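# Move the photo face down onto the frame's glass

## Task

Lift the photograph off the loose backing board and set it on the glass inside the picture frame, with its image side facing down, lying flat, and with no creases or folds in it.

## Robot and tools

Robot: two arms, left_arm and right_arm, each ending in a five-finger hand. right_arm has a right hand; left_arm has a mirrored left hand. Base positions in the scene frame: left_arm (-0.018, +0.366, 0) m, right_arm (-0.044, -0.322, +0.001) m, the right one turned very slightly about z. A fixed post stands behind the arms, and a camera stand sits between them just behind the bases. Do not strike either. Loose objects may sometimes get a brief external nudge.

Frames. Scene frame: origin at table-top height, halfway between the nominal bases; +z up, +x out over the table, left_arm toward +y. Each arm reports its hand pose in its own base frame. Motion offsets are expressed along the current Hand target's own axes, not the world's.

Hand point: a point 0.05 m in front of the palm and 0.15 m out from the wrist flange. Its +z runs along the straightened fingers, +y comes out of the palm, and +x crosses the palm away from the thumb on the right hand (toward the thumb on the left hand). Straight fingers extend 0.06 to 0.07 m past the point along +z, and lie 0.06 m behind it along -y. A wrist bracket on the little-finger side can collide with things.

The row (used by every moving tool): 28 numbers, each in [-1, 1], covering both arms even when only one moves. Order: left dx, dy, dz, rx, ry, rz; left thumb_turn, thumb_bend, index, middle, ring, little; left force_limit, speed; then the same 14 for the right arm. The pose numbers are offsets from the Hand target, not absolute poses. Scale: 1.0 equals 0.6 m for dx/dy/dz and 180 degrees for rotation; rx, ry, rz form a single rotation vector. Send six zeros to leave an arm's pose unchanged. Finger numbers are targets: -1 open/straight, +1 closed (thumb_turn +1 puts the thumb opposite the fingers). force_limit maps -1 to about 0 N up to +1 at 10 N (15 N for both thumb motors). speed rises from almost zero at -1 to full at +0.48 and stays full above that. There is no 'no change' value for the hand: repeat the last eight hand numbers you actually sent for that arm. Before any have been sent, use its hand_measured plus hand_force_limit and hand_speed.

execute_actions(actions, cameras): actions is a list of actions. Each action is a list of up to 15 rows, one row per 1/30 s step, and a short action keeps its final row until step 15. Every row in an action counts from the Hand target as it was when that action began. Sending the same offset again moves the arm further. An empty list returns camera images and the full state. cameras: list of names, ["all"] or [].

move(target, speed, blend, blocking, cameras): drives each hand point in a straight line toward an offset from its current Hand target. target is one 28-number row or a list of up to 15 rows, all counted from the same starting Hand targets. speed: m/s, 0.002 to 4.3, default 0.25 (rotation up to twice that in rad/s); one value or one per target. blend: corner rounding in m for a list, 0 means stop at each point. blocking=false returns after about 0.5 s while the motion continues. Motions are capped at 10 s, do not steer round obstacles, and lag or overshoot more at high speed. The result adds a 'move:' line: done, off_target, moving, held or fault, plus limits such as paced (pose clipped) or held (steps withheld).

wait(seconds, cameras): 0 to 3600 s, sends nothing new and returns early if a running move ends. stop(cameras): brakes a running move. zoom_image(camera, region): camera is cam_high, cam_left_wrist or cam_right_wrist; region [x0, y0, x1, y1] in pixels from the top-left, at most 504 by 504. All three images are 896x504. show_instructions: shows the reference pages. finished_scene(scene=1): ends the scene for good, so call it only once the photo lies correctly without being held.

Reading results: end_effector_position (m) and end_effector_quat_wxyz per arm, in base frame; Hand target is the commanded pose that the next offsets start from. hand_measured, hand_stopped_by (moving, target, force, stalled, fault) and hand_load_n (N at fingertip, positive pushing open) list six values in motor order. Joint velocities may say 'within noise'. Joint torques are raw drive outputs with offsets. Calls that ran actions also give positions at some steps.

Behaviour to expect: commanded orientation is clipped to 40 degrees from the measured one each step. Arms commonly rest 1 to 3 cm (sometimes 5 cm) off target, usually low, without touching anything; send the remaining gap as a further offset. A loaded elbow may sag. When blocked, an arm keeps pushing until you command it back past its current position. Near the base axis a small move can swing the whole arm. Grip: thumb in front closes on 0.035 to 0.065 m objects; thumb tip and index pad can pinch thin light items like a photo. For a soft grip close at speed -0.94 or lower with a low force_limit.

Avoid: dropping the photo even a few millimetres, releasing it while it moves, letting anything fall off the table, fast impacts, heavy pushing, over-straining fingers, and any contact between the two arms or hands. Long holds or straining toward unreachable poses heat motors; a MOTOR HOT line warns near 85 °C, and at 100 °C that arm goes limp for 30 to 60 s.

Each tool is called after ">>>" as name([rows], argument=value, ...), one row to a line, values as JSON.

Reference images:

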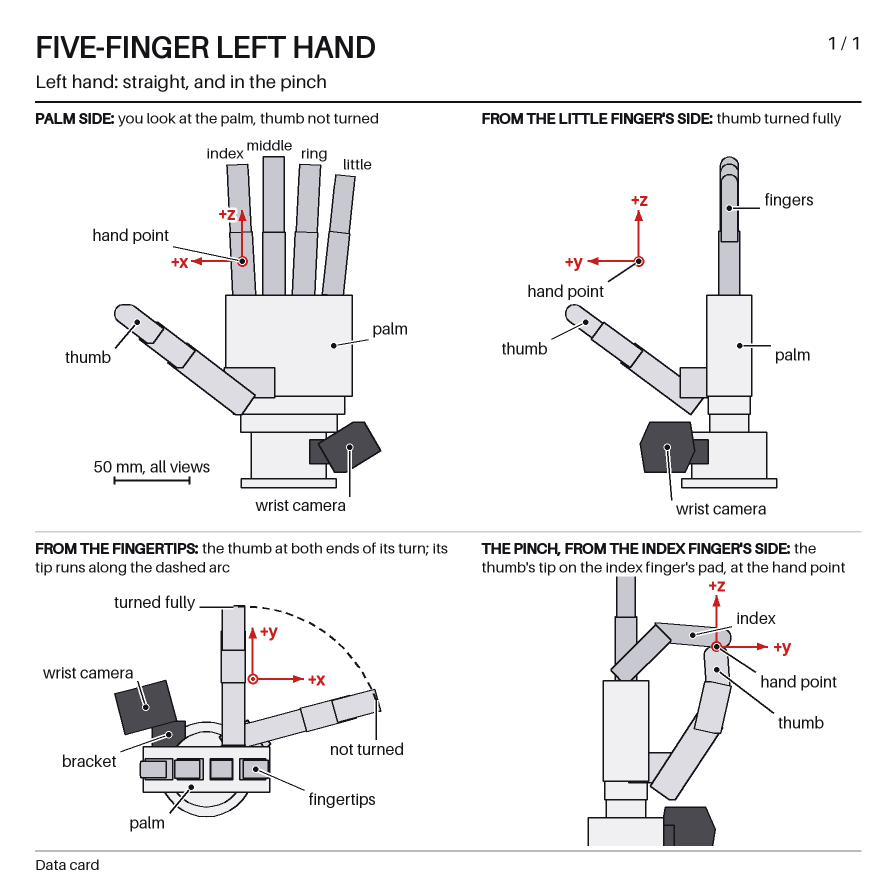

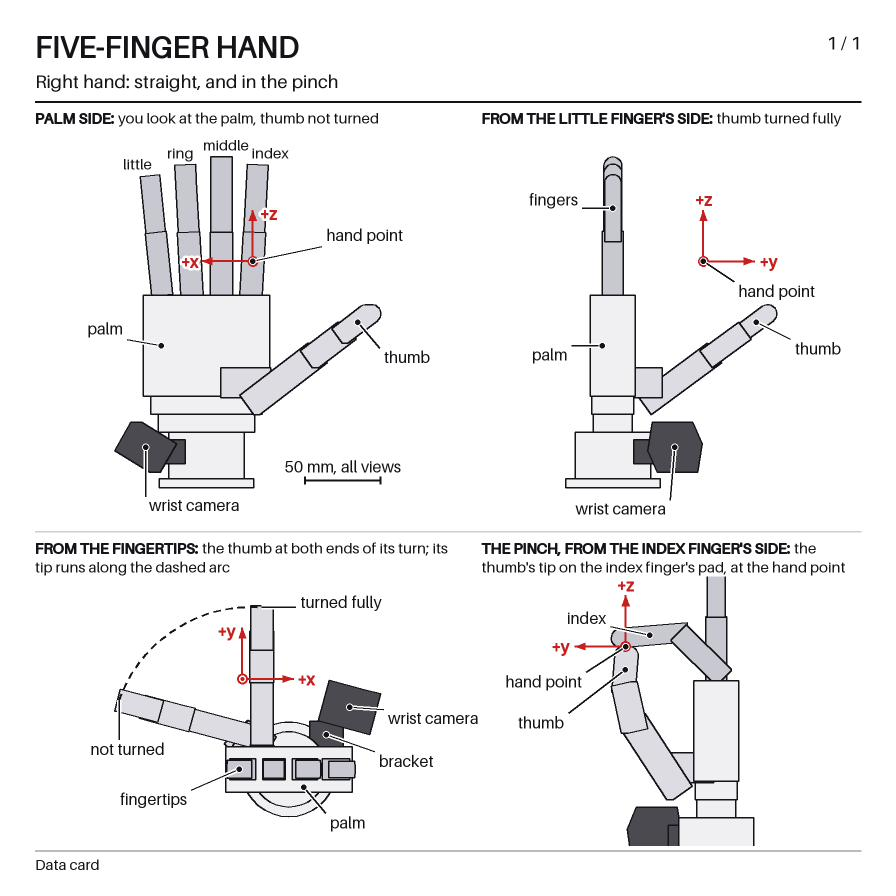

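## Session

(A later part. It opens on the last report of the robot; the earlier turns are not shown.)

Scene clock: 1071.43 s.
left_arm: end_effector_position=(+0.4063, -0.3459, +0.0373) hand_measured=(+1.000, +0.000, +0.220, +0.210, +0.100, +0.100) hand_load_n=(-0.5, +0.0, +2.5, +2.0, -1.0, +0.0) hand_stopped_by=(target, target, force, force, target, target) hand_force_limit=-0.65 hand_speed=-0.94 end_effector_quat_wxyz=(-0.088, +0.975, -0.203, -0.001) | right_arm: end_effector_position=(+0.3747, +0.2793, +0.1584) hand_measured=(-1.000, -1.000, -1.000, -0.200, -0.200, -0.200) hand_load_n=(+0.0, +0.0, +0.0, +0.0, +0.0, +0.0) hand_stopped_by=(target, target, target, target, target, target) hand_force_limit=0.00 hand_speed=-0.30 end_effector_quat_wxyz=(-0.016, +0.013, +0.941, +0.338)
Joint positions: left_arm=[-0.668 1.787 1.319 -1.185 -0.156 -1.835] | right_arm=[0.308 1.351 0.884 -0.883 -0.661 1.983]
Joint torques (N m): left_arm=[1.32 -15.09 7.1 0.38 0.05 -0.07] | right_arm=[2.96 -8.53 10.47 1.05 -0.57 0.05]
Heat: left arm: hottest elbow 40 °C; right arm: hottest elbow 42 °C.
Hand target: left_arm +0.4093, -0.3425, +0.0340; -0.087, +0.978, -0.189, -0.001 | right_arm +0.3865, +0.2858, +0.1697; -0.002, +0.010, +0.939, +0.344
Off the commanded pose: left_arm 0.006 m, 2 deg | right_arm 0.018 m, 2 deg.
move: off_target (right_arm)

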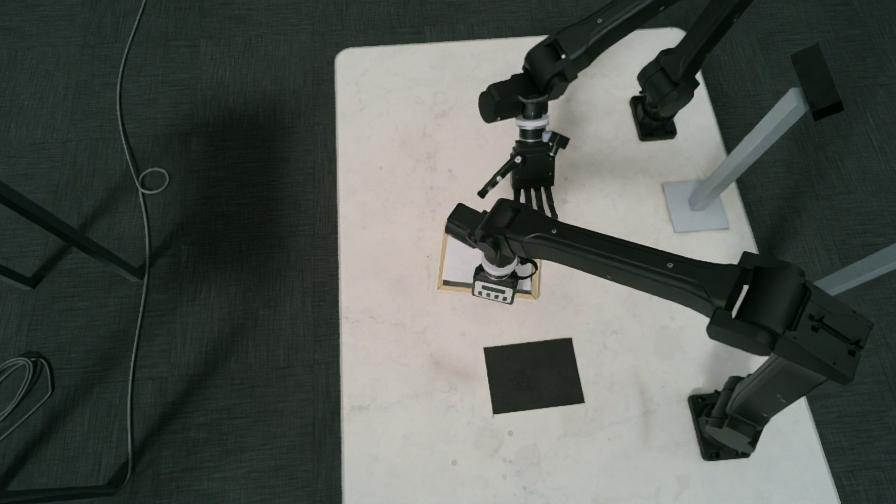

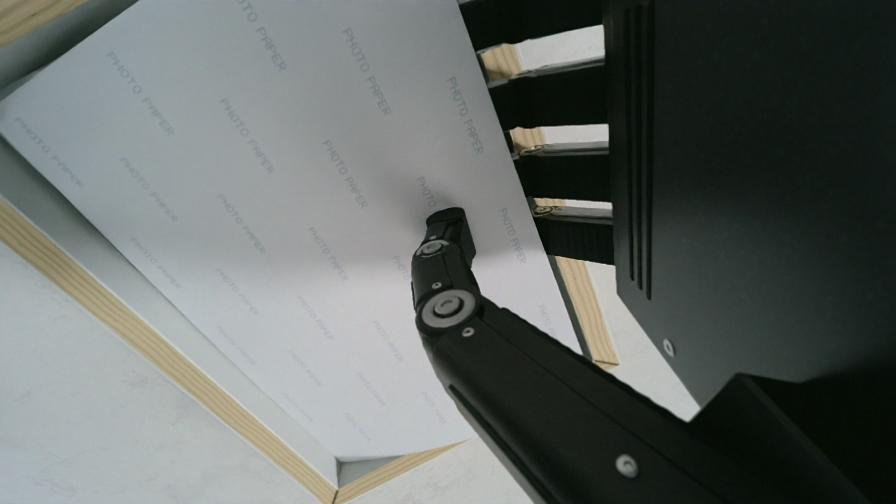

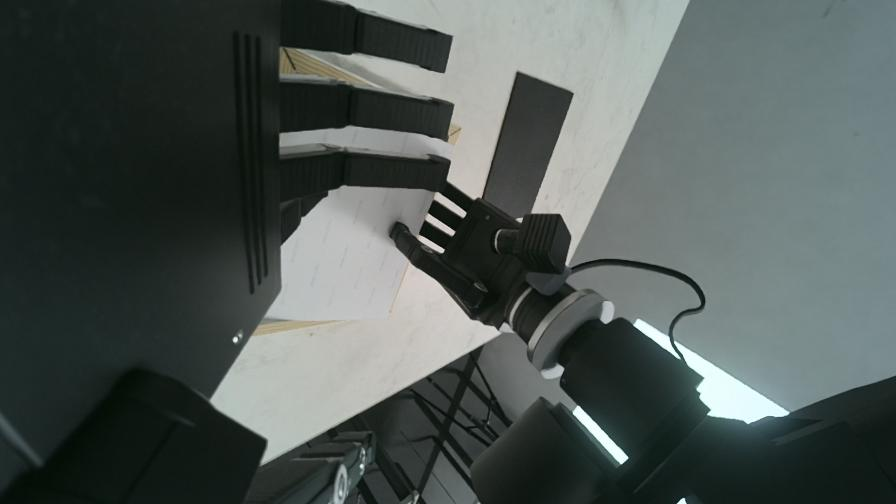

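>>> move(target=[0,0,0,0,0,0,1,0.0,0.35,0.3,0.1,0.1,-0.65,-0.94,0,-0.0695,0.0824,0,0,0,-1,-1,-1,-0.2,-0.2,-0.2,0,-0.3], speed=0.06, cameras=["cam_high","cam_right_wrist","cam_left_wrist"])

Scene clock: 1085.60 s.
left_arm: end_effector_position=(+0.4063, -0.3459, +0.0373) hand_measured=(+1.000, +0.000, +0.220, +0.210, +0.100, +0.100) hand_load_n=(+0.0, +0.0, +2.5, +2.0, -1.5, +0.0) hand_stopped_by=(target, target, force, force, target, target) hand_force_limit=-0.65 hand_speed=-0.94 end_effector_quat_wxyz=(-0.088, +0.975, -0.203, -0.001) | right_arm: end_effector_position=(+0.3880, +0.2835, +0.1116) hand_measured=(-1.000, -1.000, -1.000, -0.200, -0.200, -0.200) hand_load_n=(+0.0, +0.0, +0.0, +0.0, +0.0, +0.0) hand_stopped_by=(target, target, target, target, target, target) hand_force_limit=0.00 hand_speed=-0.30 end_effector_quat_wxyz=(+0.002, +0.007, +0.939, +0.345)
Joint positions: left_arm=[-0.668 1.787 1.319 -1.185 -0.156 -1.835] | right_arm=[0.308 1.447 0.825 -0.687 -0.661 1.985]
Joint torques (N m): left_arm=[1.38 -14.33 7.13 0.44 0.01 0.02] | right_arm=[2.55 -8.23 6.99 1.26 -0.5 0.03]
Heat: left arm: hottest elbow 40 °C; right arm: hottest elbow 42 °C.
Hand target: left_arm +0.4093, -0.3425, +0.0340; -0.087, +0.978, -0.189, -0.001 | right_arm +0.3857, +0.2859, +0.1051; -0.002, +0.010, +0.939, +0.344
Off the commanded pose: left_arm 0.006 m, 2 deg | right_arm 0.007 m, 1 deg.
move: done

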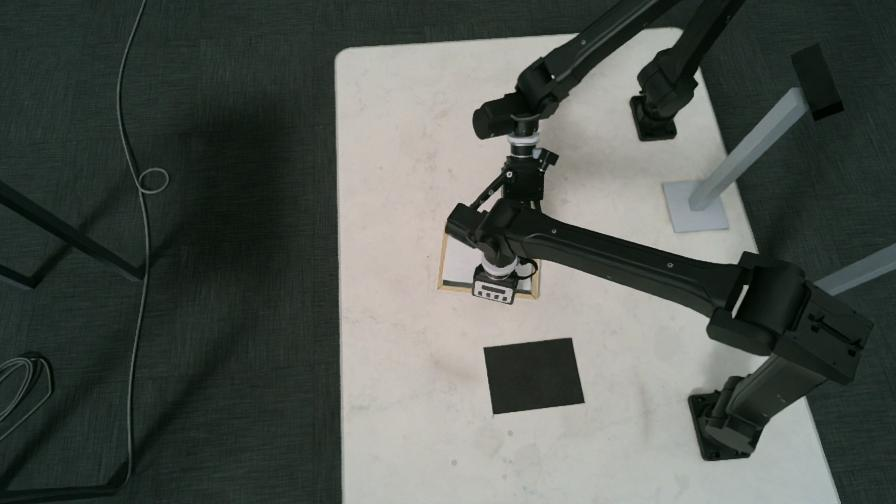

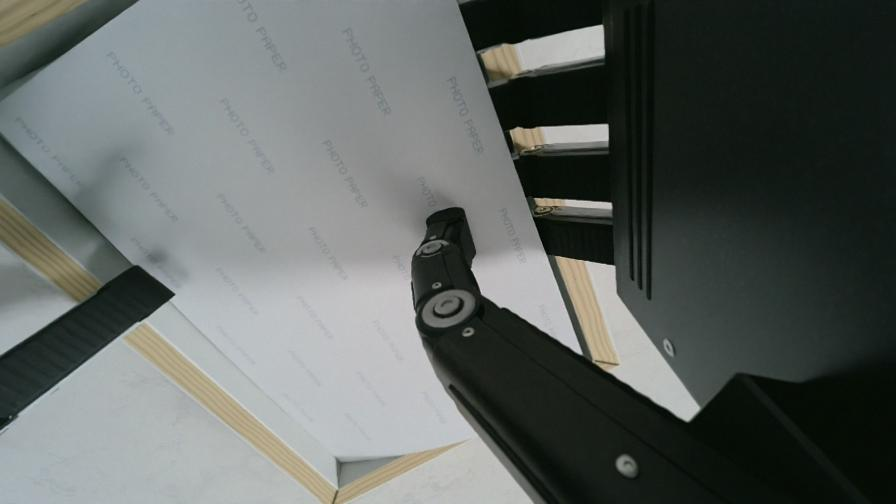

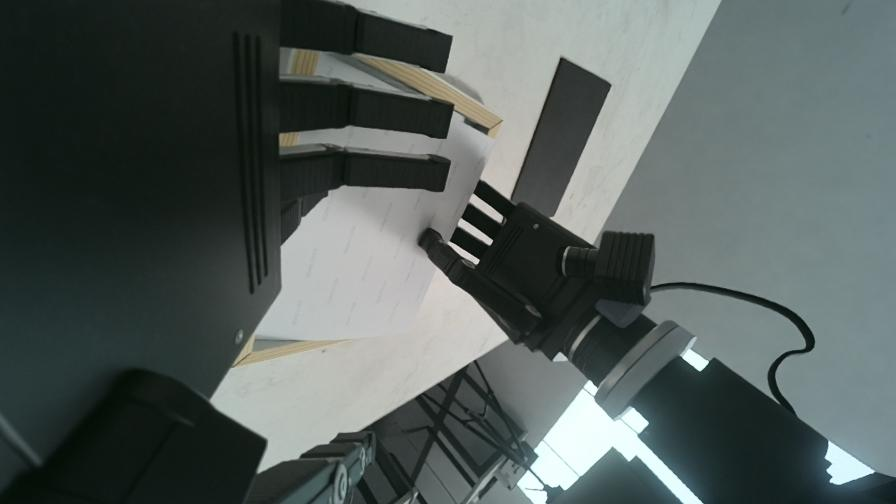

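>>> move(target=[0,0,0,0,0,0,1,0.0,0.35,0.3,0.1,0.1,-0.65,-0.94,0,-0.0062,0.0253,0,0,0,-1,-1,-1,-0.2,-0.2,-0.2,0,-0.3], speed=0.03, cameras=["cam_right_wrist","cam_left_wrist"])

Scene clock: 1093.23 s.
left_arm: end_effector_position=(+0.4064, -0.3459, +0.0373) hand_measured=(+1.000, +0.000, +0.220, +0.210, +0.100, +0.100) hand_load_n=(+0.0, +0.0, +2.0, +2.0, -1.5, +0.0) hand_stopped_by=(target, target, force, force, target, target) hand_force_limit=-0.65 hand_speed=-0.94 end_effector_quat_wxyz=(-0.088, +0.975, -0.202, -0.001) | right_arm: end_effector_position=(+0.3891, +0.2901, +0.0995) hand_measured=(-1.000, -1.000, -1.000, -0.200, -0.200, -0.200) hand_load_n=(+0.0, +0.0, +0.0, +0.0, +0.0, +0.5) hand_stopped_by=(target, target, target, target, target, target) hand_force_limit=0.00 hand_speed=-0.30 end_effector_quat_wxyz=(+0.003, +0.008, +0.938, +0.346)
Joint positions: left_arm=[-0.668 1.787 1.319 -1.185 -0.156 -1.836] | right_arm=[0.323 1.475 0.813 -0.631 -0.659 2.006]
Joint torques (N m): left_arm=[1.26 -14.56 7.2 0.57 0.05 -0.05] | right_arm=[1.79 -8.64 6.58 1.36 -0.45 0.04]
Heat: left arm: hottest elbow 40 °C; right arm: hottest elbow 43 °C.
Hand target: left_arm +0.4093, -0.3425, +0.0340; -0.087, +0.978, -0.189, -0.001 | right_arm +0.3857, +0.2929, +0.0910; -0.002, +0.010, +0.939, +0.344
Off the commanded pose: left_arm 0.006 m, 2 deg | right_arm 0.009 m, 1 deg.
move: done
Images, in order (width x height): cam_left_wrist 896x504, cam_right_wrist 896x504.

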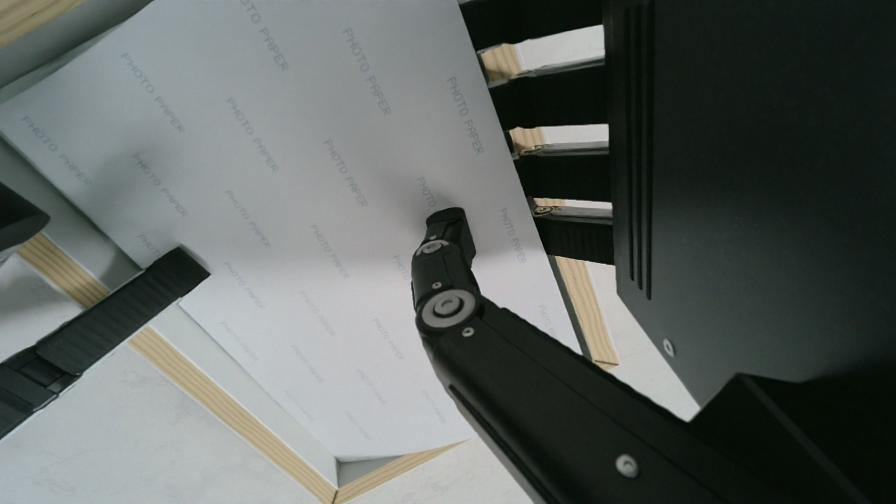

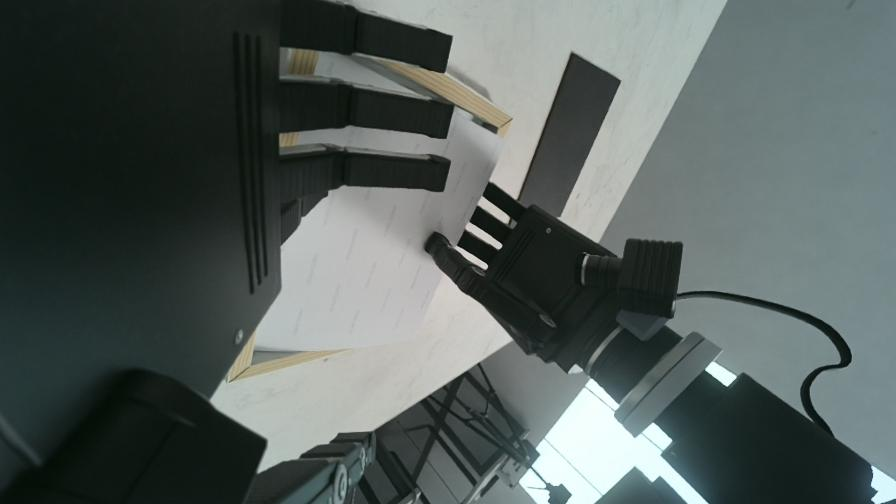

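>>> move(target=[0,0,0,0,0,0,1,0.0,0.35,0.3,0.1,0.1,-0.65,-0.94,0,-0.0075,0.0089,0,0,0,-1,-1,-1,-0.2,-0.2,-0.2,0,-0.3], speed=0.03, cameras=["cam_left_wrist"])

Scene clock: 1097.00 s.
left_arm: end_effector_position=(+0.4065, -0.3459, +0.0373) hand_measured=(+1.000, +0.000, +0.220, +0.210, +0.100, +0.100) hand_load_n=(+0.0, +0.0, +2.5, +2.5, -1.5, +0.0) hand_stopped_by=(target, target, force, force, target, target) hand_force_limit=-0.65 hand_speed=-0.94 end_effector_quat_wxyz=(-0.088, +0.975, -0.202, -0.001) | right_arm: end_effector_position=(+0.3904, +0.2907, +0.0965) hand_measured=(-1.000, -1.000, -1.000, -0.200, -0.200, -0.200) hand_load_n=(+0.0, +0.0, +0.0, +0.0, +0.0, +0.0) hand_stopped_by=(target, target, target, target, target, target) hand_force_limit=0.00 hand_speed=-0.30 end_effector_quat_wxyz=(+0.007, +0.006, +0.938, +0.348)
Joint positions: left_arm=[-0.668 1.787 1.319 -1.185 -0.156 -1.838] | right_arm=[0.324 1.482 0.808 -0.61 -0.659 2.007]
Joint torques (N m): left_arm=[1.9 -14.04 7.02 0.57 0.07 -0.07] | right_arm=[2.08 -8.47 6.26 1.31 -0.43 0.09]
Heat: left arm: hottest elbow 40 °C; right arm: hottest elbow 42 °C.
Hand target: left_arm +0.4093, -0.3425, +0.0340; -0.087, +0.978, -0.189, -0.001 | right_arm +0.3855, +0.2931, +0.0841; -0.003, +0.010, +0.939, +0.344
Off the commanded pose: left_arm 0.006 m, 2 deg | right_arm 0.014 m, 1 deg.
move: off_target (right_arm)

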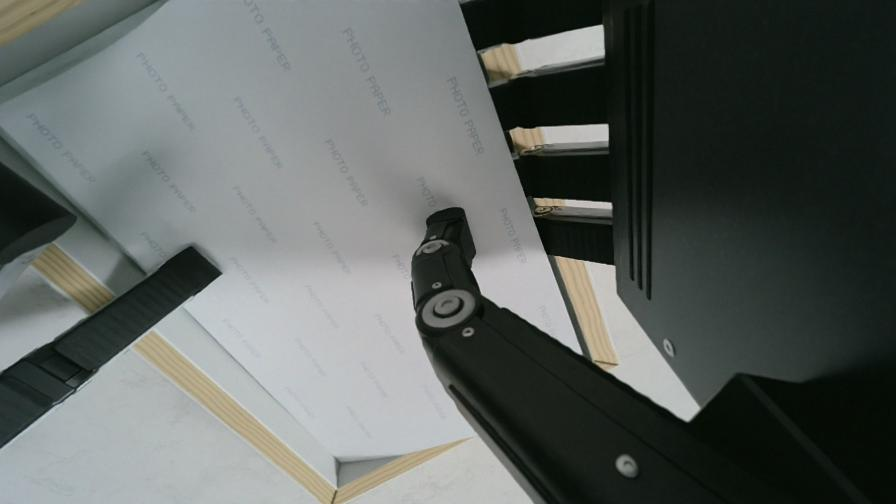

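>>> move(target=[0,0,0,0,0,0,1,-0.2,0.35,0.3,0.1,0.1,-0.65,-0.8,0,0,0,0,0,0,-1,-1,-1,-0.2,-0.2,-0.2,0,-0.3], speed=0.03, cameras=["cam_left_wrist","cam_right_wrist"])

Scene clock: 1110.90 s.
left_arm: end_effector_position=(+0.4067, -0.3459, +0.0374) hand_measured=(+1.000, -0.200, +0.220, +0.210, +0.100, +0.100) hand_load_n=(+0.0, +0.0, +0.0, +0.0, -1.5, +0.0) hand_stopped_by=(target, target, force, force, target, target) hand_force_limit=-0.65 hand_speed=-0.80 end_effector_quat_wxyz=(-0.088, +0.976, -0.200, -0.001) | right_arm: end_effector_position=(+0.3906, +0.2908, +0.0966) hand_measured=(-1.000, -1.000, -1.000, -0.200, -0.200, -0.200) hand_load_n=(+0.0, -0.5, -0.5, +0.0, +0.5, +0.0) hand_stopped_by=(target, target, target, target, target, target) hand_force_limit=0.00 hand_speed=-0.30 end_effector_quat_wxyz=(+0.007, +0.006, +0.938, +0.348)
Joint positions: left_arm=[-0.668 1.787 1.319 -1.185 -0.156 -1.841] | right_arm=[0.324 1.482 0.808 -0.608 -0.659 2.007]
Joint torques (N m): left_arm=[1.26 -14.62 7.08 0.5 -0.01 0.05] | right_arm=[2.37 -8.47 6.19 1.21 -0.41 0.1]
Heat: left arm: hottest elbow 40 °C; right arm: hottest elbow 42 °C.
Hand target: left_arm +0.4092, -0.3425, +0.0340; -0.087, +0.978, -0.189, -0.001 | right_arm +0.3855, +0.2931, +0.0841; -0.003, +0.010, +0.939, +0.344
Off the commanded pose: left_arm 0.005 m, 1 deg | right_arm 0.014 m, 1 deg.
move: done

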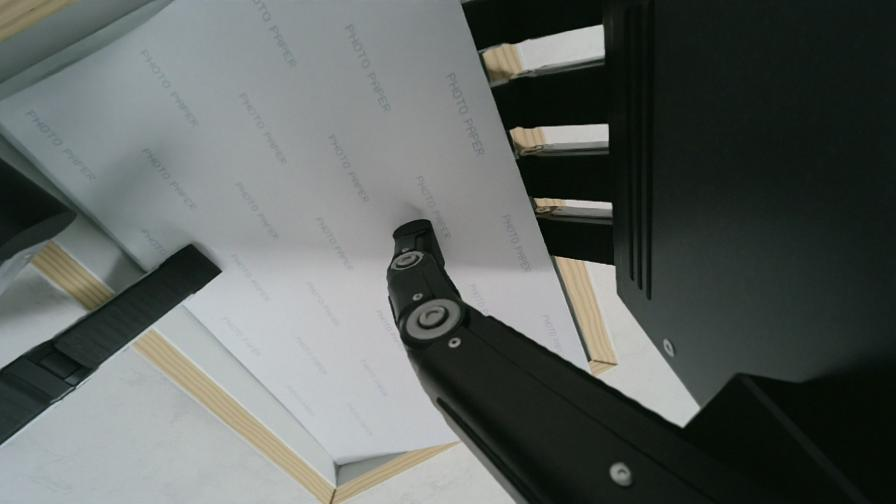

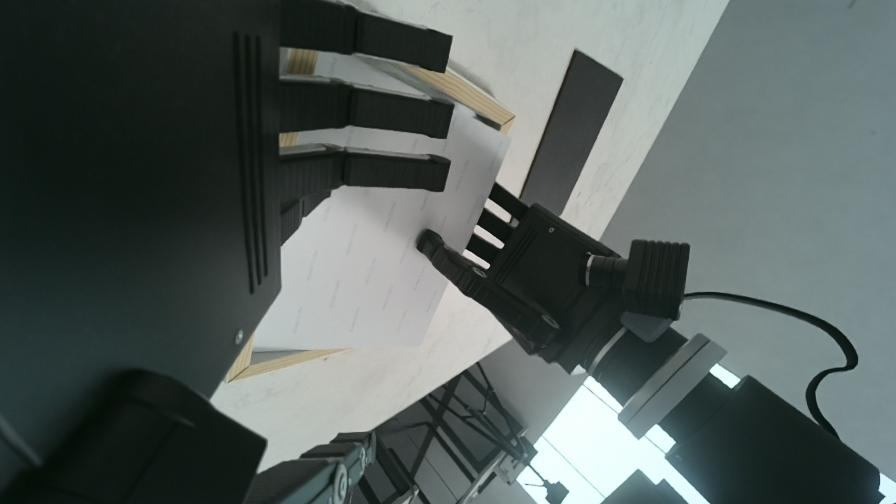

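>>> move(target=[0.0004,-0.007,-0.039,0,0,0,1,-0.2,0.35,0.3,0.2,0.2,-0.65,-0.8,0,0,0,0,0,0,-1,-1,-1,-0.2,-0.2,-0.2,0,-0.3], speed=0.03, cameras=["cam_left_wrist","cam_right_wrist"])

Scene clock: 1115.93 s.
left_arm: end_effector_position=(+0.3994, -0.3394, +0.0375) hand_measured=(+1.000, -0.200, +0.220, +0.210, +0.200, +0.200) hand_load_n=(+0.0, +0.0, +0.0, +0.0, +0.0, +0.5) hand_stopped_by=(target, target, force, force, target, target) hand_force_limit=-0.65 hand_speed=-0.80 end_effector_quat_wxyz=(-0.096, +0.975, -0.198, -0.017) | right_arm: end_effector_position=(+0.3909, +0.2909, +0.0967) hand_measured=(-1.000, -1.000, -1.000, -0.200, -0.200, -0.200) hand_load_n=(+0.0, +0.0, -0.5, +0.0, +0.0, +0.0) hand_stopped_by=(target, target, target, target, target, target) hand_force_limit=0.00 hand_speed=-0.30 end_effector_quat_wxyz=(+0.008, +0.006, +0.937, +0.348)
Joint positions: left_arm=[-0.668 1.785 1.319 -1.222 -0.155 -1.848] | right_arm=[0.324 1.482 0.808 -0.607 -0.659 2.007]
Joint torques (N m): left_arm=[1.32 -16.21 10.06 -0.34 -0.01 0.04] | right_arm=[2.49 -8.12 6.17 1.33 -0.44 0.06]
Heat: left arm: hottest elbow 40 °C; right arm: hottest elbow 42 °C.
Hand target: left_arm +0.4104, -0.3426, +0.0576; -0.087, +0.978, -0.189, -0.001 | right_arm +0.3856, +0.2929, +0.0841; -0.003, +0.010, +0.939, +0.344
Off the commanded pose: left_arm 0.023 m, 2 deg | right_arm 0.014 m, 1 deg.
move: off_target (left_arm)

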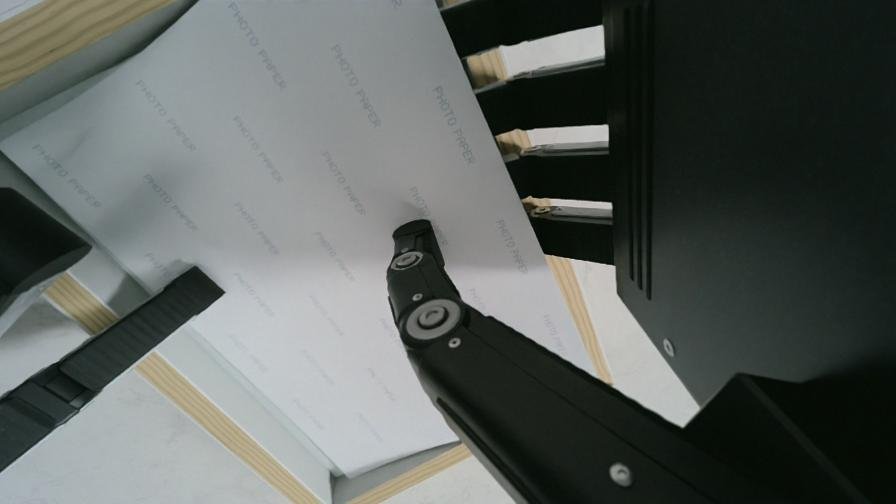

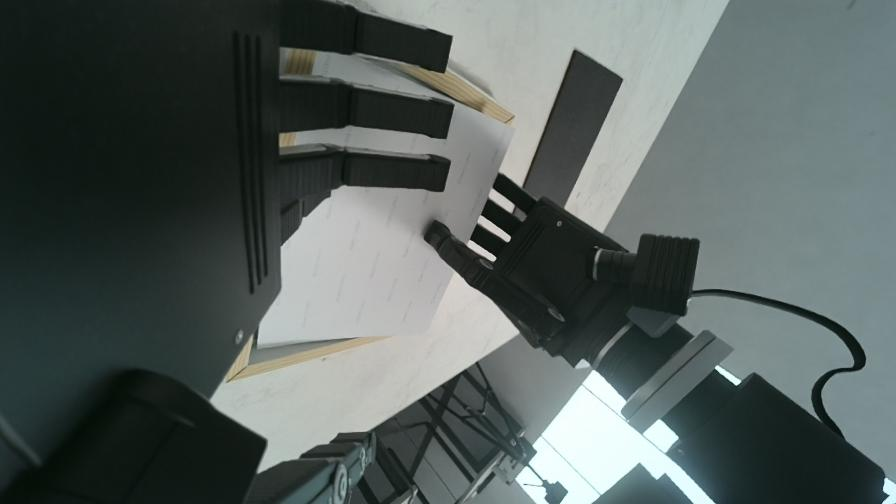

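>>> move([
  [-0.0005,-0.008,-0.0164,0,0,0,1,-0.2,0.35,0.3,0.2,0.2,-0.65,-0.8,0,0,0,0,0,0,-1,-1,-1,-0.2,-0.2,-0.2,0,-0.3],
  [-0.0125,-0.06,-0.006,0,0,0,1,-0.2,0.35,0.3,0.2,0.2,-0.65,-0.8,0,0,0,0,0,0,-1,-1,-1,-0.2,-0.2,-0.2,0,-0.3],
], speed=0.04, cameras=["cam_high","cam_left_wrist","cam_right_wrist"])

Scene clock: 1124.57 s.
left_arm: end_effector_position=(+0.4145, -0.3095, +0.0594) hand_measured=(+1.000, -0.200, +0.220, +0.210, +0.200, +0.200) hand_load_n=(+0.0, +0.0, +0.0, +0.0, +0.0, +0.0) hand_stopped_by=(target, target, force, force, target, target) hand_force_limit=-0.65 hand_speed=-0.80 end_effector_quat_wxyz=(-0.091, +0.978, -0.187, -0.012) | right_arm: end_effector_position=(+0.3909, +0.2909, +0.0965) hand_measured=(-1.000, -1.000, -1.000, -0.200, -0.200, -0.200) hand_load_n=(+0.0, +0.0, -0.5, +0.0, +0.0, +0.0) hand_stopped_by=(target, target, target, target, target, target) hand_force_limit=0.00 hand_speed=-0.30 end_effector_quat_wxyz=(+0.008, +0.006, +0.937, +0.348)
Joint positions: left_arm=[-0.601 1.736 1.313 -1.243 -0.157 -1.801] | right_arm=[0.324 1.483 0.808 -0.607 -0.659 2.007]
Joint torques (N m): left_arm=[1.49 -15.15 7.16 0.47 -0.12 0.23] | right_arm=[2.55 -8.53 6.2 1.14 -0.42 0.08]
Heat: left arm: hottest elbow 41 °C; right arm: hottest elbow 42 °C.
Hand target: left_arm +0.4165, -0.3077, +0.0675; -0.087, +0.978, -0.189, -0.001 | right_arm +0.3856, +0.2929, +0.0840; -0.003, +0.010, +0.939, +0.344
Off the commanded pose: left_arm 0.009 m, 1 deg | right_arm 0.014 m, 1 deg.
move: done

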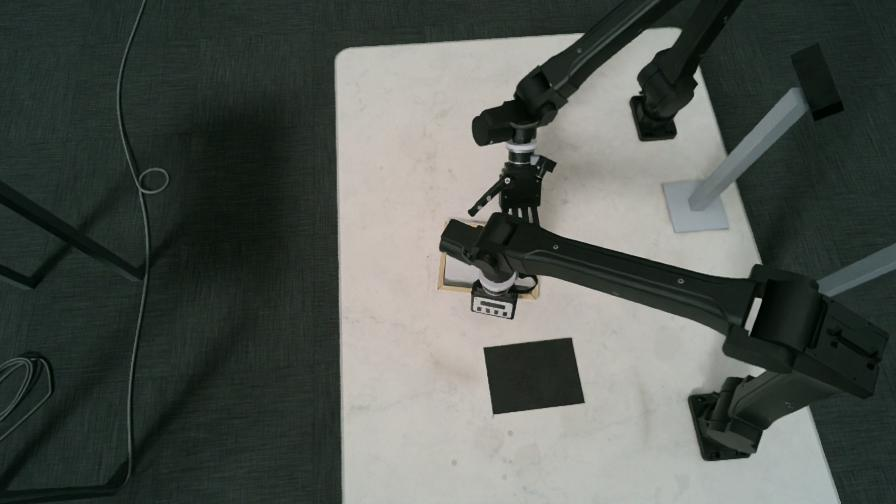

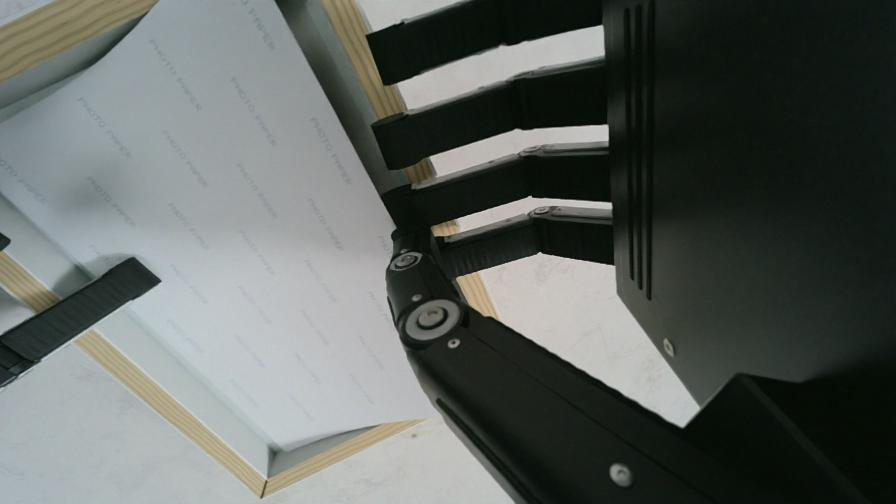

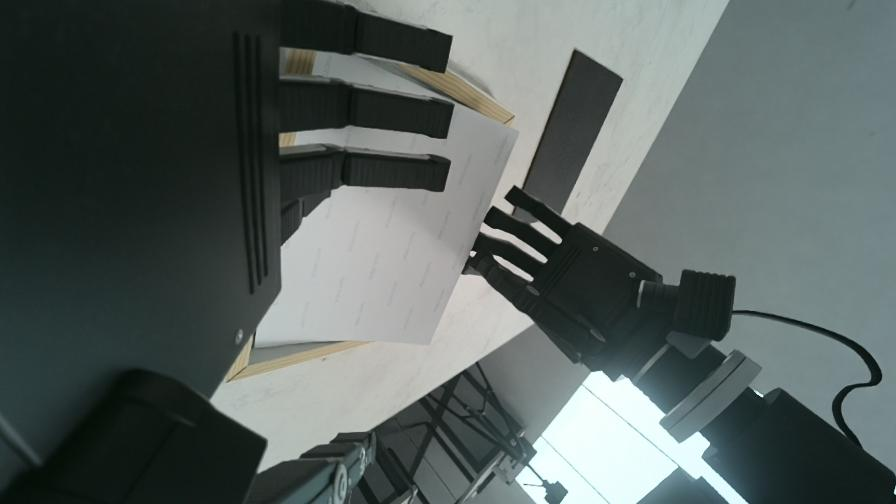

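>>> move(target=[0.0002,0.0008,0.0438,0,0,0,1,-0.2,0.35,0.3,0.2,0.2,-0.65,-0.8,0,0,0,0,0,0,-1,-1,-1,-0.2,-0.2,-0.2,0,-0.3], speed=0.03, cameras=["cam_left_wrist","cam_right_wrist"])

Scene clock: 1132.90 s.
left_arm: end_effector_position=(+0.4158, -0.3074, +0.0456) hand_measured=(+1.000, -0.200, +0.220, +0.210, +0.200, +0.200) hand_load_n=(+0.0, +0.0, +0.0, +0.5, +0.0, +0.0) hand_stopped_by=(target, target, force, force, target, target) hand_force_limit=-0.65 hand_speed=-0.80 end_effector_quat_wxyz=(-0.086, +0.978, -0.188, +0.000) | right_arm: end_effector_position=(+0.3909, +0.2909, +0.0965) hand_measured=(-1.000, -1.000, -1.000, -0.200, -0.200, -0.200) hand_load_n=(+0.0, +0.0, -0.5, +0.0, +0.0, +0.0) hand_stopped_by=(target, target, target, target, target, target) hand_force_limit=0.00 hand_speed=-0.30 end_effector_quat_wxyz=(+0.008, +0.006, +0.937, +0.348)
Joint positions: left_arm=[-0.595 1.736 1.271 -1.175 -0.158 -1.792] | right_arm=[0.324 1.483 0.808 -0.607 -0.659 2.007]
Joint torques (N m): left_arm=[1.38 -13.86 7.35 0.57 -0.09 0.24] | right_arm=[2.55 -8.23 6.22 1.13 -0.44 0.08]
Heat: left arm: hottest elbow 40 °C; right arm: hottest elbow 42 °C.
Hand target: left_arm +0.4174, -0.3036, +0.0416; -0.087, +0.978, -0.189, -0.001 | right_arm +0.3856, +0.2929, +0.0840; -0.003, +0.010, +0.939, +0.344
Off the commanded pose: left_arm 0.006 m, 0 deg | right_arm 0.014 m, 1 deg.
move: done

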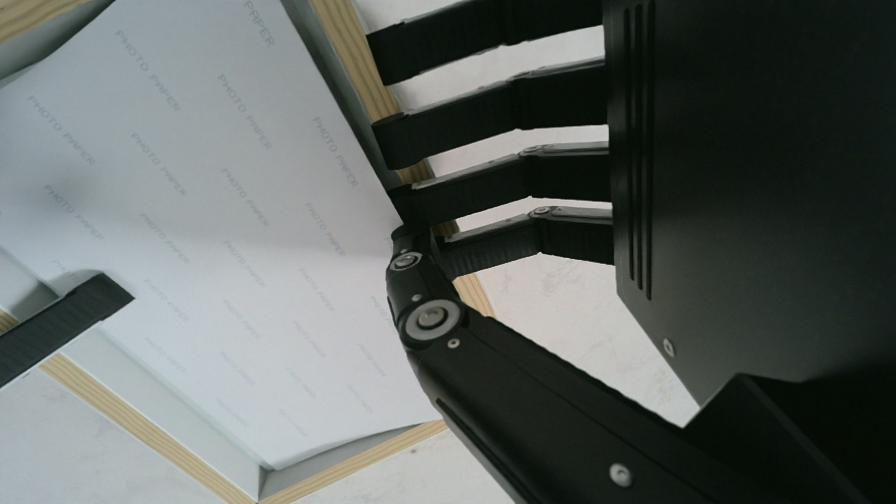

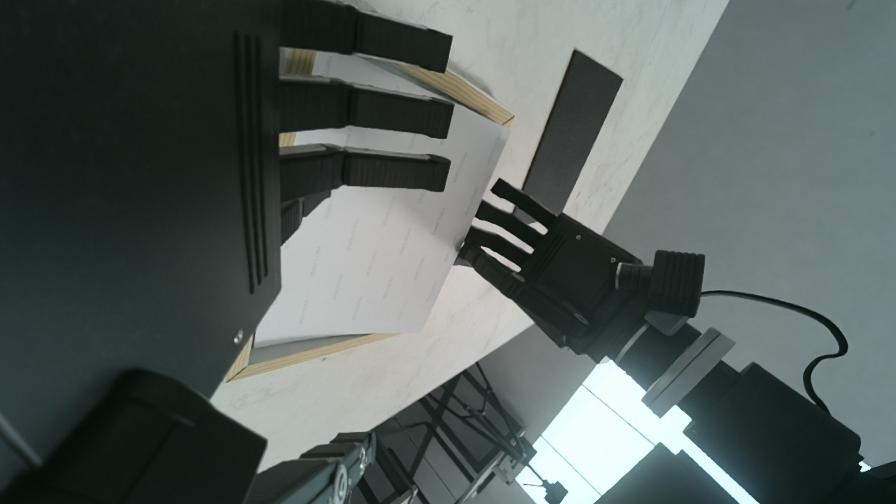

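>>> move(target=[-0.0113,-0.0563,0.0102,0,0,0,1,-0.2,0.35,0.3,0.2,0.2,-0.65,-0.8,0,0,0,0,0,0,-1,-1,-1,-0.2,-0.2,-0.2,0,-0.3], speed=0.03, cameras=["cam_high","cam_left_wrist","cam_right_wrist"])

Scene clock: 1137.93 s.
left_arm: end_effector_position=(+0.4214, -0.2714, +0.0338) hand_measured=(+1.000, -0.200, +0.220, +0.210, +0.200, +0.200) hand_load_n=(+0.0, +0.0, +0.0, +0.0, +0.0, +0.0) hand_stopped_by=(target, target, force, force, target, target) hand_force_limit=-0.65 hand_speed=-0.80 end_effector_quat_wxyz=(-0.090, +0.978, -0.188, -0.011) | right_arm: end_effector_position=(+0.3909, +0.2909, +0.0965) hand_measured=(-1.000, -1.000, -1.000, -0.200, -0.200, -0.200) hand_load_n=(+0.0, -0.5, -1.0, +0.0, +0.0, +0.5) hand_stopped_by=(target, target, target, target, target, target) hand_force_limit=0.00 hand_speed=-0.30 end_effector_quat_wxyz=(+0.008, +0.006, +0.937, +0.348)
Joint positions: left_arm=[-0.526 1.729 1.228 -1.152 -0.162 -1.724] | right_arm=[0.324 1.483 0.808 -0.607 -0.659 2.007]
Joint torques (N m): left_arm=[0.5 -15.33 7.16 0.44 -0.13 0.17] | right_arm=[2.73 -8.12 6.28 1.14 -0.43 0.03]
Heat: left arm: hottest elbow 40 °C; right arm: hottest elbow 42 °C.
Hand target: left_arm +0.4236, -0.2692, +0.0415; -0.087, +0.978, -0.189, -0.001 | right_arm +0.3856, +0.2929, +0.0840; -0.003, +0.010, +0.939, +0.344
Off the commanded pose: left_arm 0.008 m, 1 deg | right_arm 0.014 m, 1 deg.
move: done

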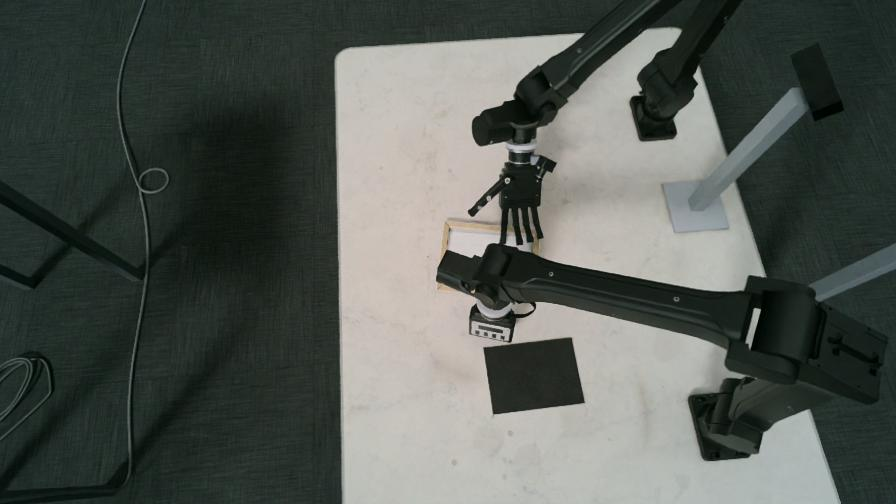

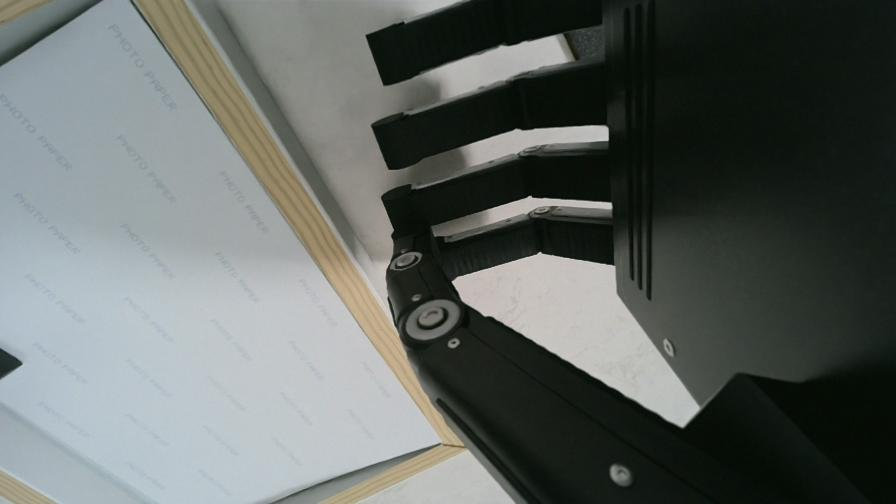

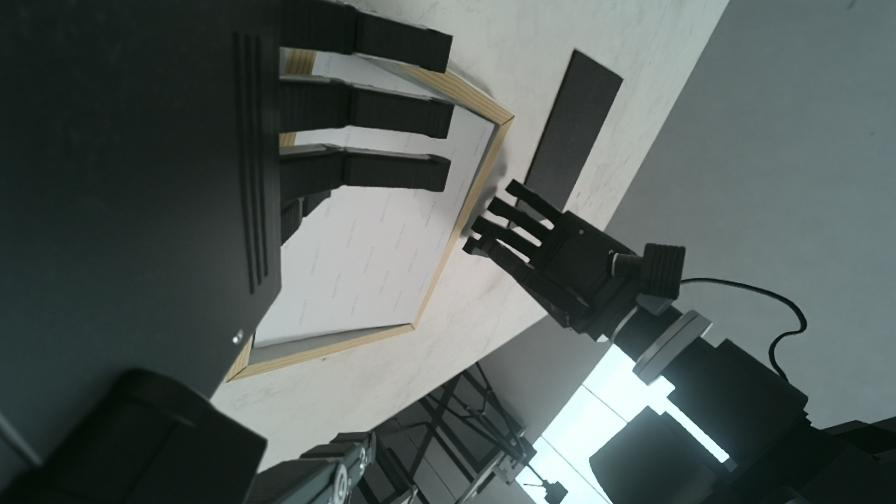

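>>> move([
  [-0.0116,-0.0773,-0.14,0,0,0,1,-0.2,0.35,0.3,0.2,0.2,-0.65,-0.8,0,0,0,0,0,0,-1,-1,-1,-0.2,-0.2,-0.2,0,-0.3],
  [-0.03,-0.22,-0.22,0,0,0,1,-0.2,0.35,0.3,0.2,0.2,-0.65,-0.8,0,0,0,0,0,0,-1,-1,-1,-0.2,-0.2,-0.2,0,-0.3],
], speed=[0.08,0.15], blend=[0.02,0], cameras=["cam_high","cam_right_wrist"])

>>> zoom_image(camera="cam_high", region=[425, 205, 555, 310])

Scene clock: 1143.83 s.
left_arm: end_effector_position=(+0.4383, -0.1603, +0.1690) hand_measured=(+1.000, -0.200, +0.220, +0.210, +0.200, +0.200) hand_load_n=(+0.0, +0.0, +0.0, +0.0, +0.0, +0.5) hand_stopped_by=(target, target, force, force, target, target) hand_force_limit=-0.65 hand_speed=-0.80 end_effector_quat_wxyz=(-0.090, +0.978, -0.186, -0.027) | right_arm: end_effector_position=(+0.3909, +0.2909, +0.0965) hand_measured=(-1.000, -1.000, -1.000, -0.200, -0.200, -0.200) hand_load_n=(+0.0, -0.5, -0.5, +0.0, +0.0, +0.0) hand_stopped_by=(target, target, target, target, target, target) hand_force_limit=0.00 hand_speed=-0.30 end_effector_quat_wxyz=(+0.008, +0.006, +0.937, +0.348)
Joint positions: left_arm=[-0.29 1.554 1.386 -1.475 -0.174 -1.49] | right_arm=[0.324 1.483 0.808 -0.607 -0.659 2.007]
Joint torques (N m): left_arm=[0.32 -12.92 13.57 -0.17 -0.07 0.2] | right_arm=[2.43 -8.29 6.28 1.26 -0.45 0.06]
Heat: left arm: hottest elbow 40 °C; right arm: hottest elbow 42 °C.
Hand target: left_arm +0.4516, -0.1643, +0.1945; -0.087, +0.978, -0.189, -0.001 | right_arm +0.3856, +0.2929, +0.0840; -0.003, +0.010, +0.939, +0.344
Off the commanded pose: left_arm 0.029 m, 3 deg | right_arm 0.014 m, 1 deg.
move: off_target (left_arm)

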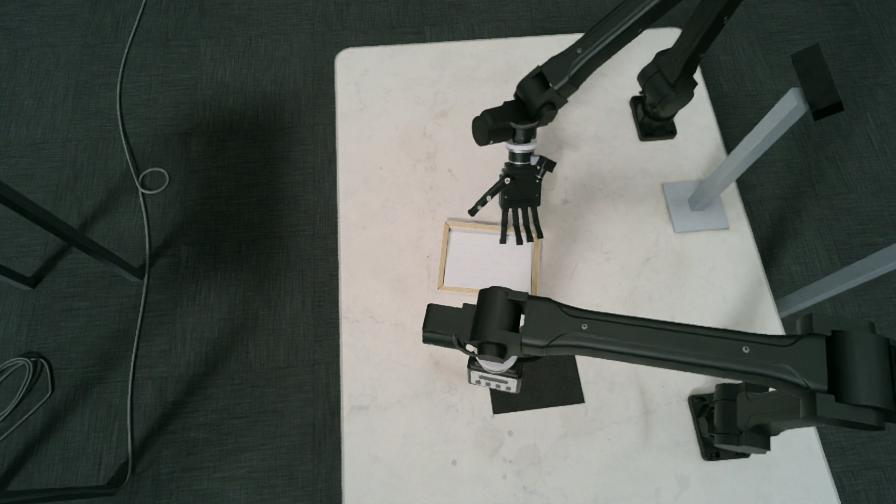

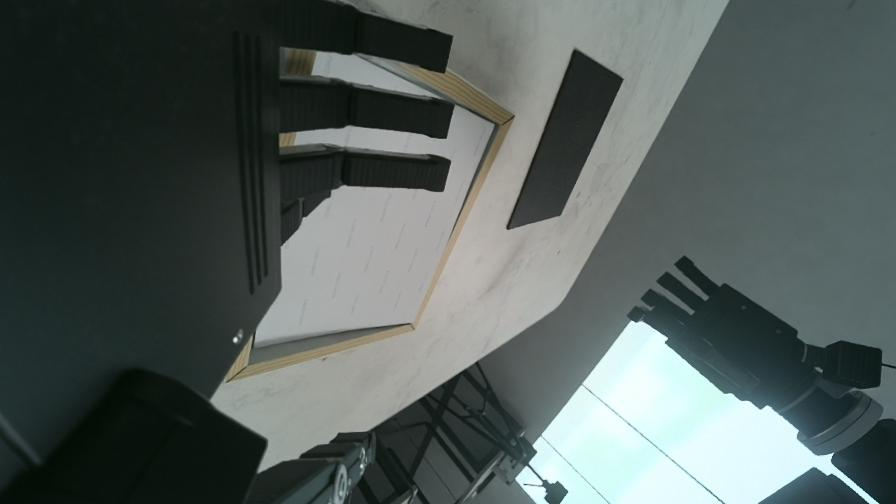

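Scaled by 3.877.

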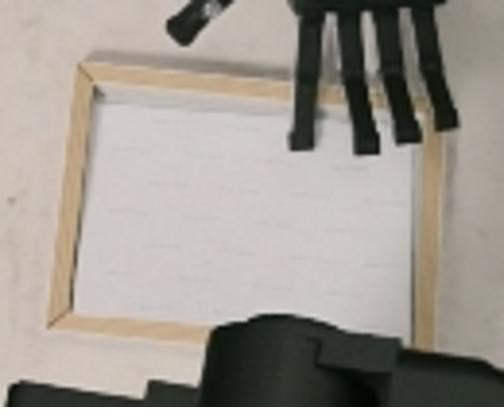

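>>> move([
  [0,0,0,0,0,0,1,-0.2,0.35,0.3,0.2,0.2,-0.65,-0.8,0,0,0,0,0,0,-1,-1,-0.7,-0.2,-0.2,-0.2,0,-0.3],
  [0,0,0,0,0,0,1,-0.2,0.35,0.3,0.2,0.2,-0.65,-0.8,0,0.1075,-0.1273,0,0,0,-1,-1,-0.7,-0.2,-0.2,-0.2,0,-0.3],
], speed=0.08, cameras=["cam_high","cam_right_wrist"])

>>> zoom_image(camera="cam_high", region=[425, 205, 555, 310])

Scene clock: 1153.83 s.
left_arm: end_effector_position=(+0.4383, -0.1603, +0.1690) hand_measured=(+1.000, -0.200, +0.220, +0.210, +0.200, +0.200) hand_load_n=(+0.0, +0.0, +0.0, +0.0, +0.0, +0.0) hand_stopped_by=(target, target, force, force, target, target) hand_force_limit=-0.65 hand_speed=-0.80 end_effector_quat_wxyz=(-0.090, +0.978, -0.187, -0.027) | right_arm: end_effector_position=(+0.3761, +0.2860, +0.1653) hand_measured=(-1.000, -1.000, -0.700, -0.200, -0.200, -0.200) hand_load_n=(-0.5, +0.0, +0.0, +0.0, +0.0, +0.0) hand_stopped_by=(target, target, target, target, target, target) hand_force_limit=0.00 hand_speed=-0.30 end_effector_quat_wxyz=(-0.015, +0.015, +0.940, +0.340)
Joint positions: left_arm=[-0.29 1.554 1.386 -1.475 -0.174 -1.489] | right_arm=[0.324 1.346 0.897 -0.883 -0.659 2.008]
Joint torques (N m): left_arm=[0.26 -12.51 13.64 -0.03 -0.01 0.22] | right_arm=[2.43 -9.35 11.79 0.12 -0.47 0.05]
Heat: left arm: hottest elbow 42 °C; right arm: hottest elbow 42 °C.
Hand target: left_arm +0.4516, -0.1643, +0.1945; -0.087, +0.978, -0.189, -0.001 | right_arm +0.3866, +0.2928, +0.1840; -0.003, +0.009, +0.939, +0.344
Off the commanded pose: left_arm 0.029 m, 3 deg | right_arm 0.023 m, 2 deg.
move: off_target (right_arm)

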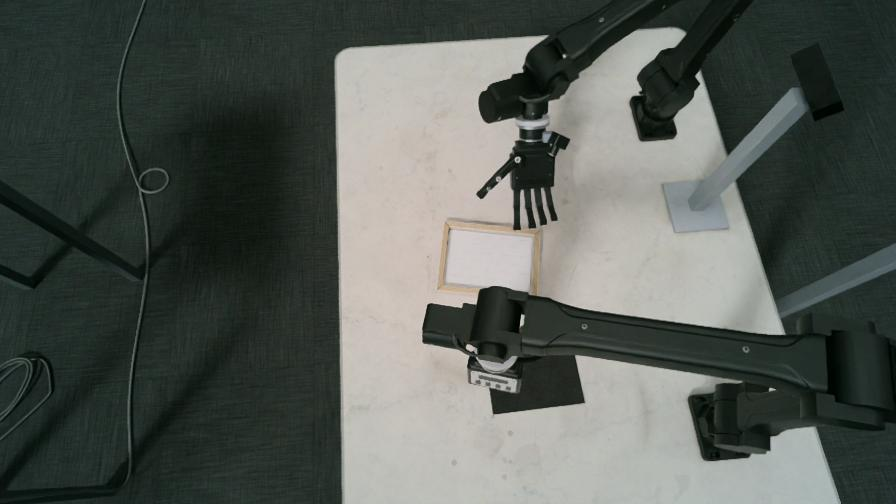

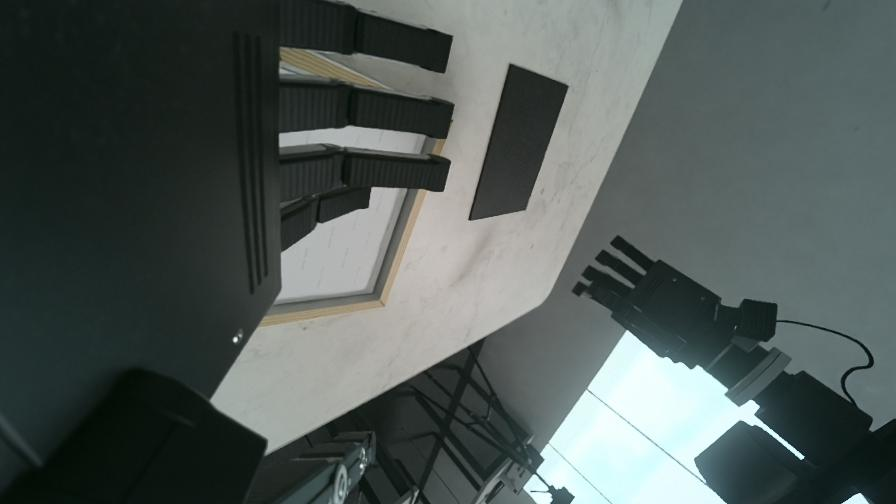

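Scaled by 3.877.

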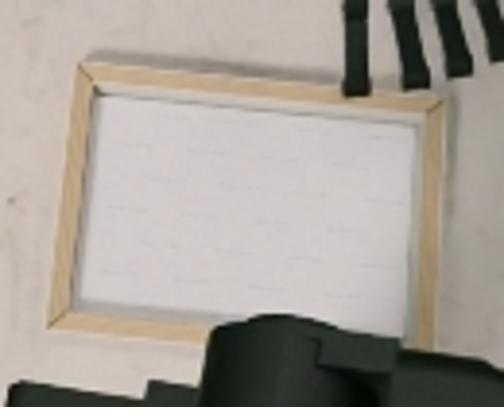

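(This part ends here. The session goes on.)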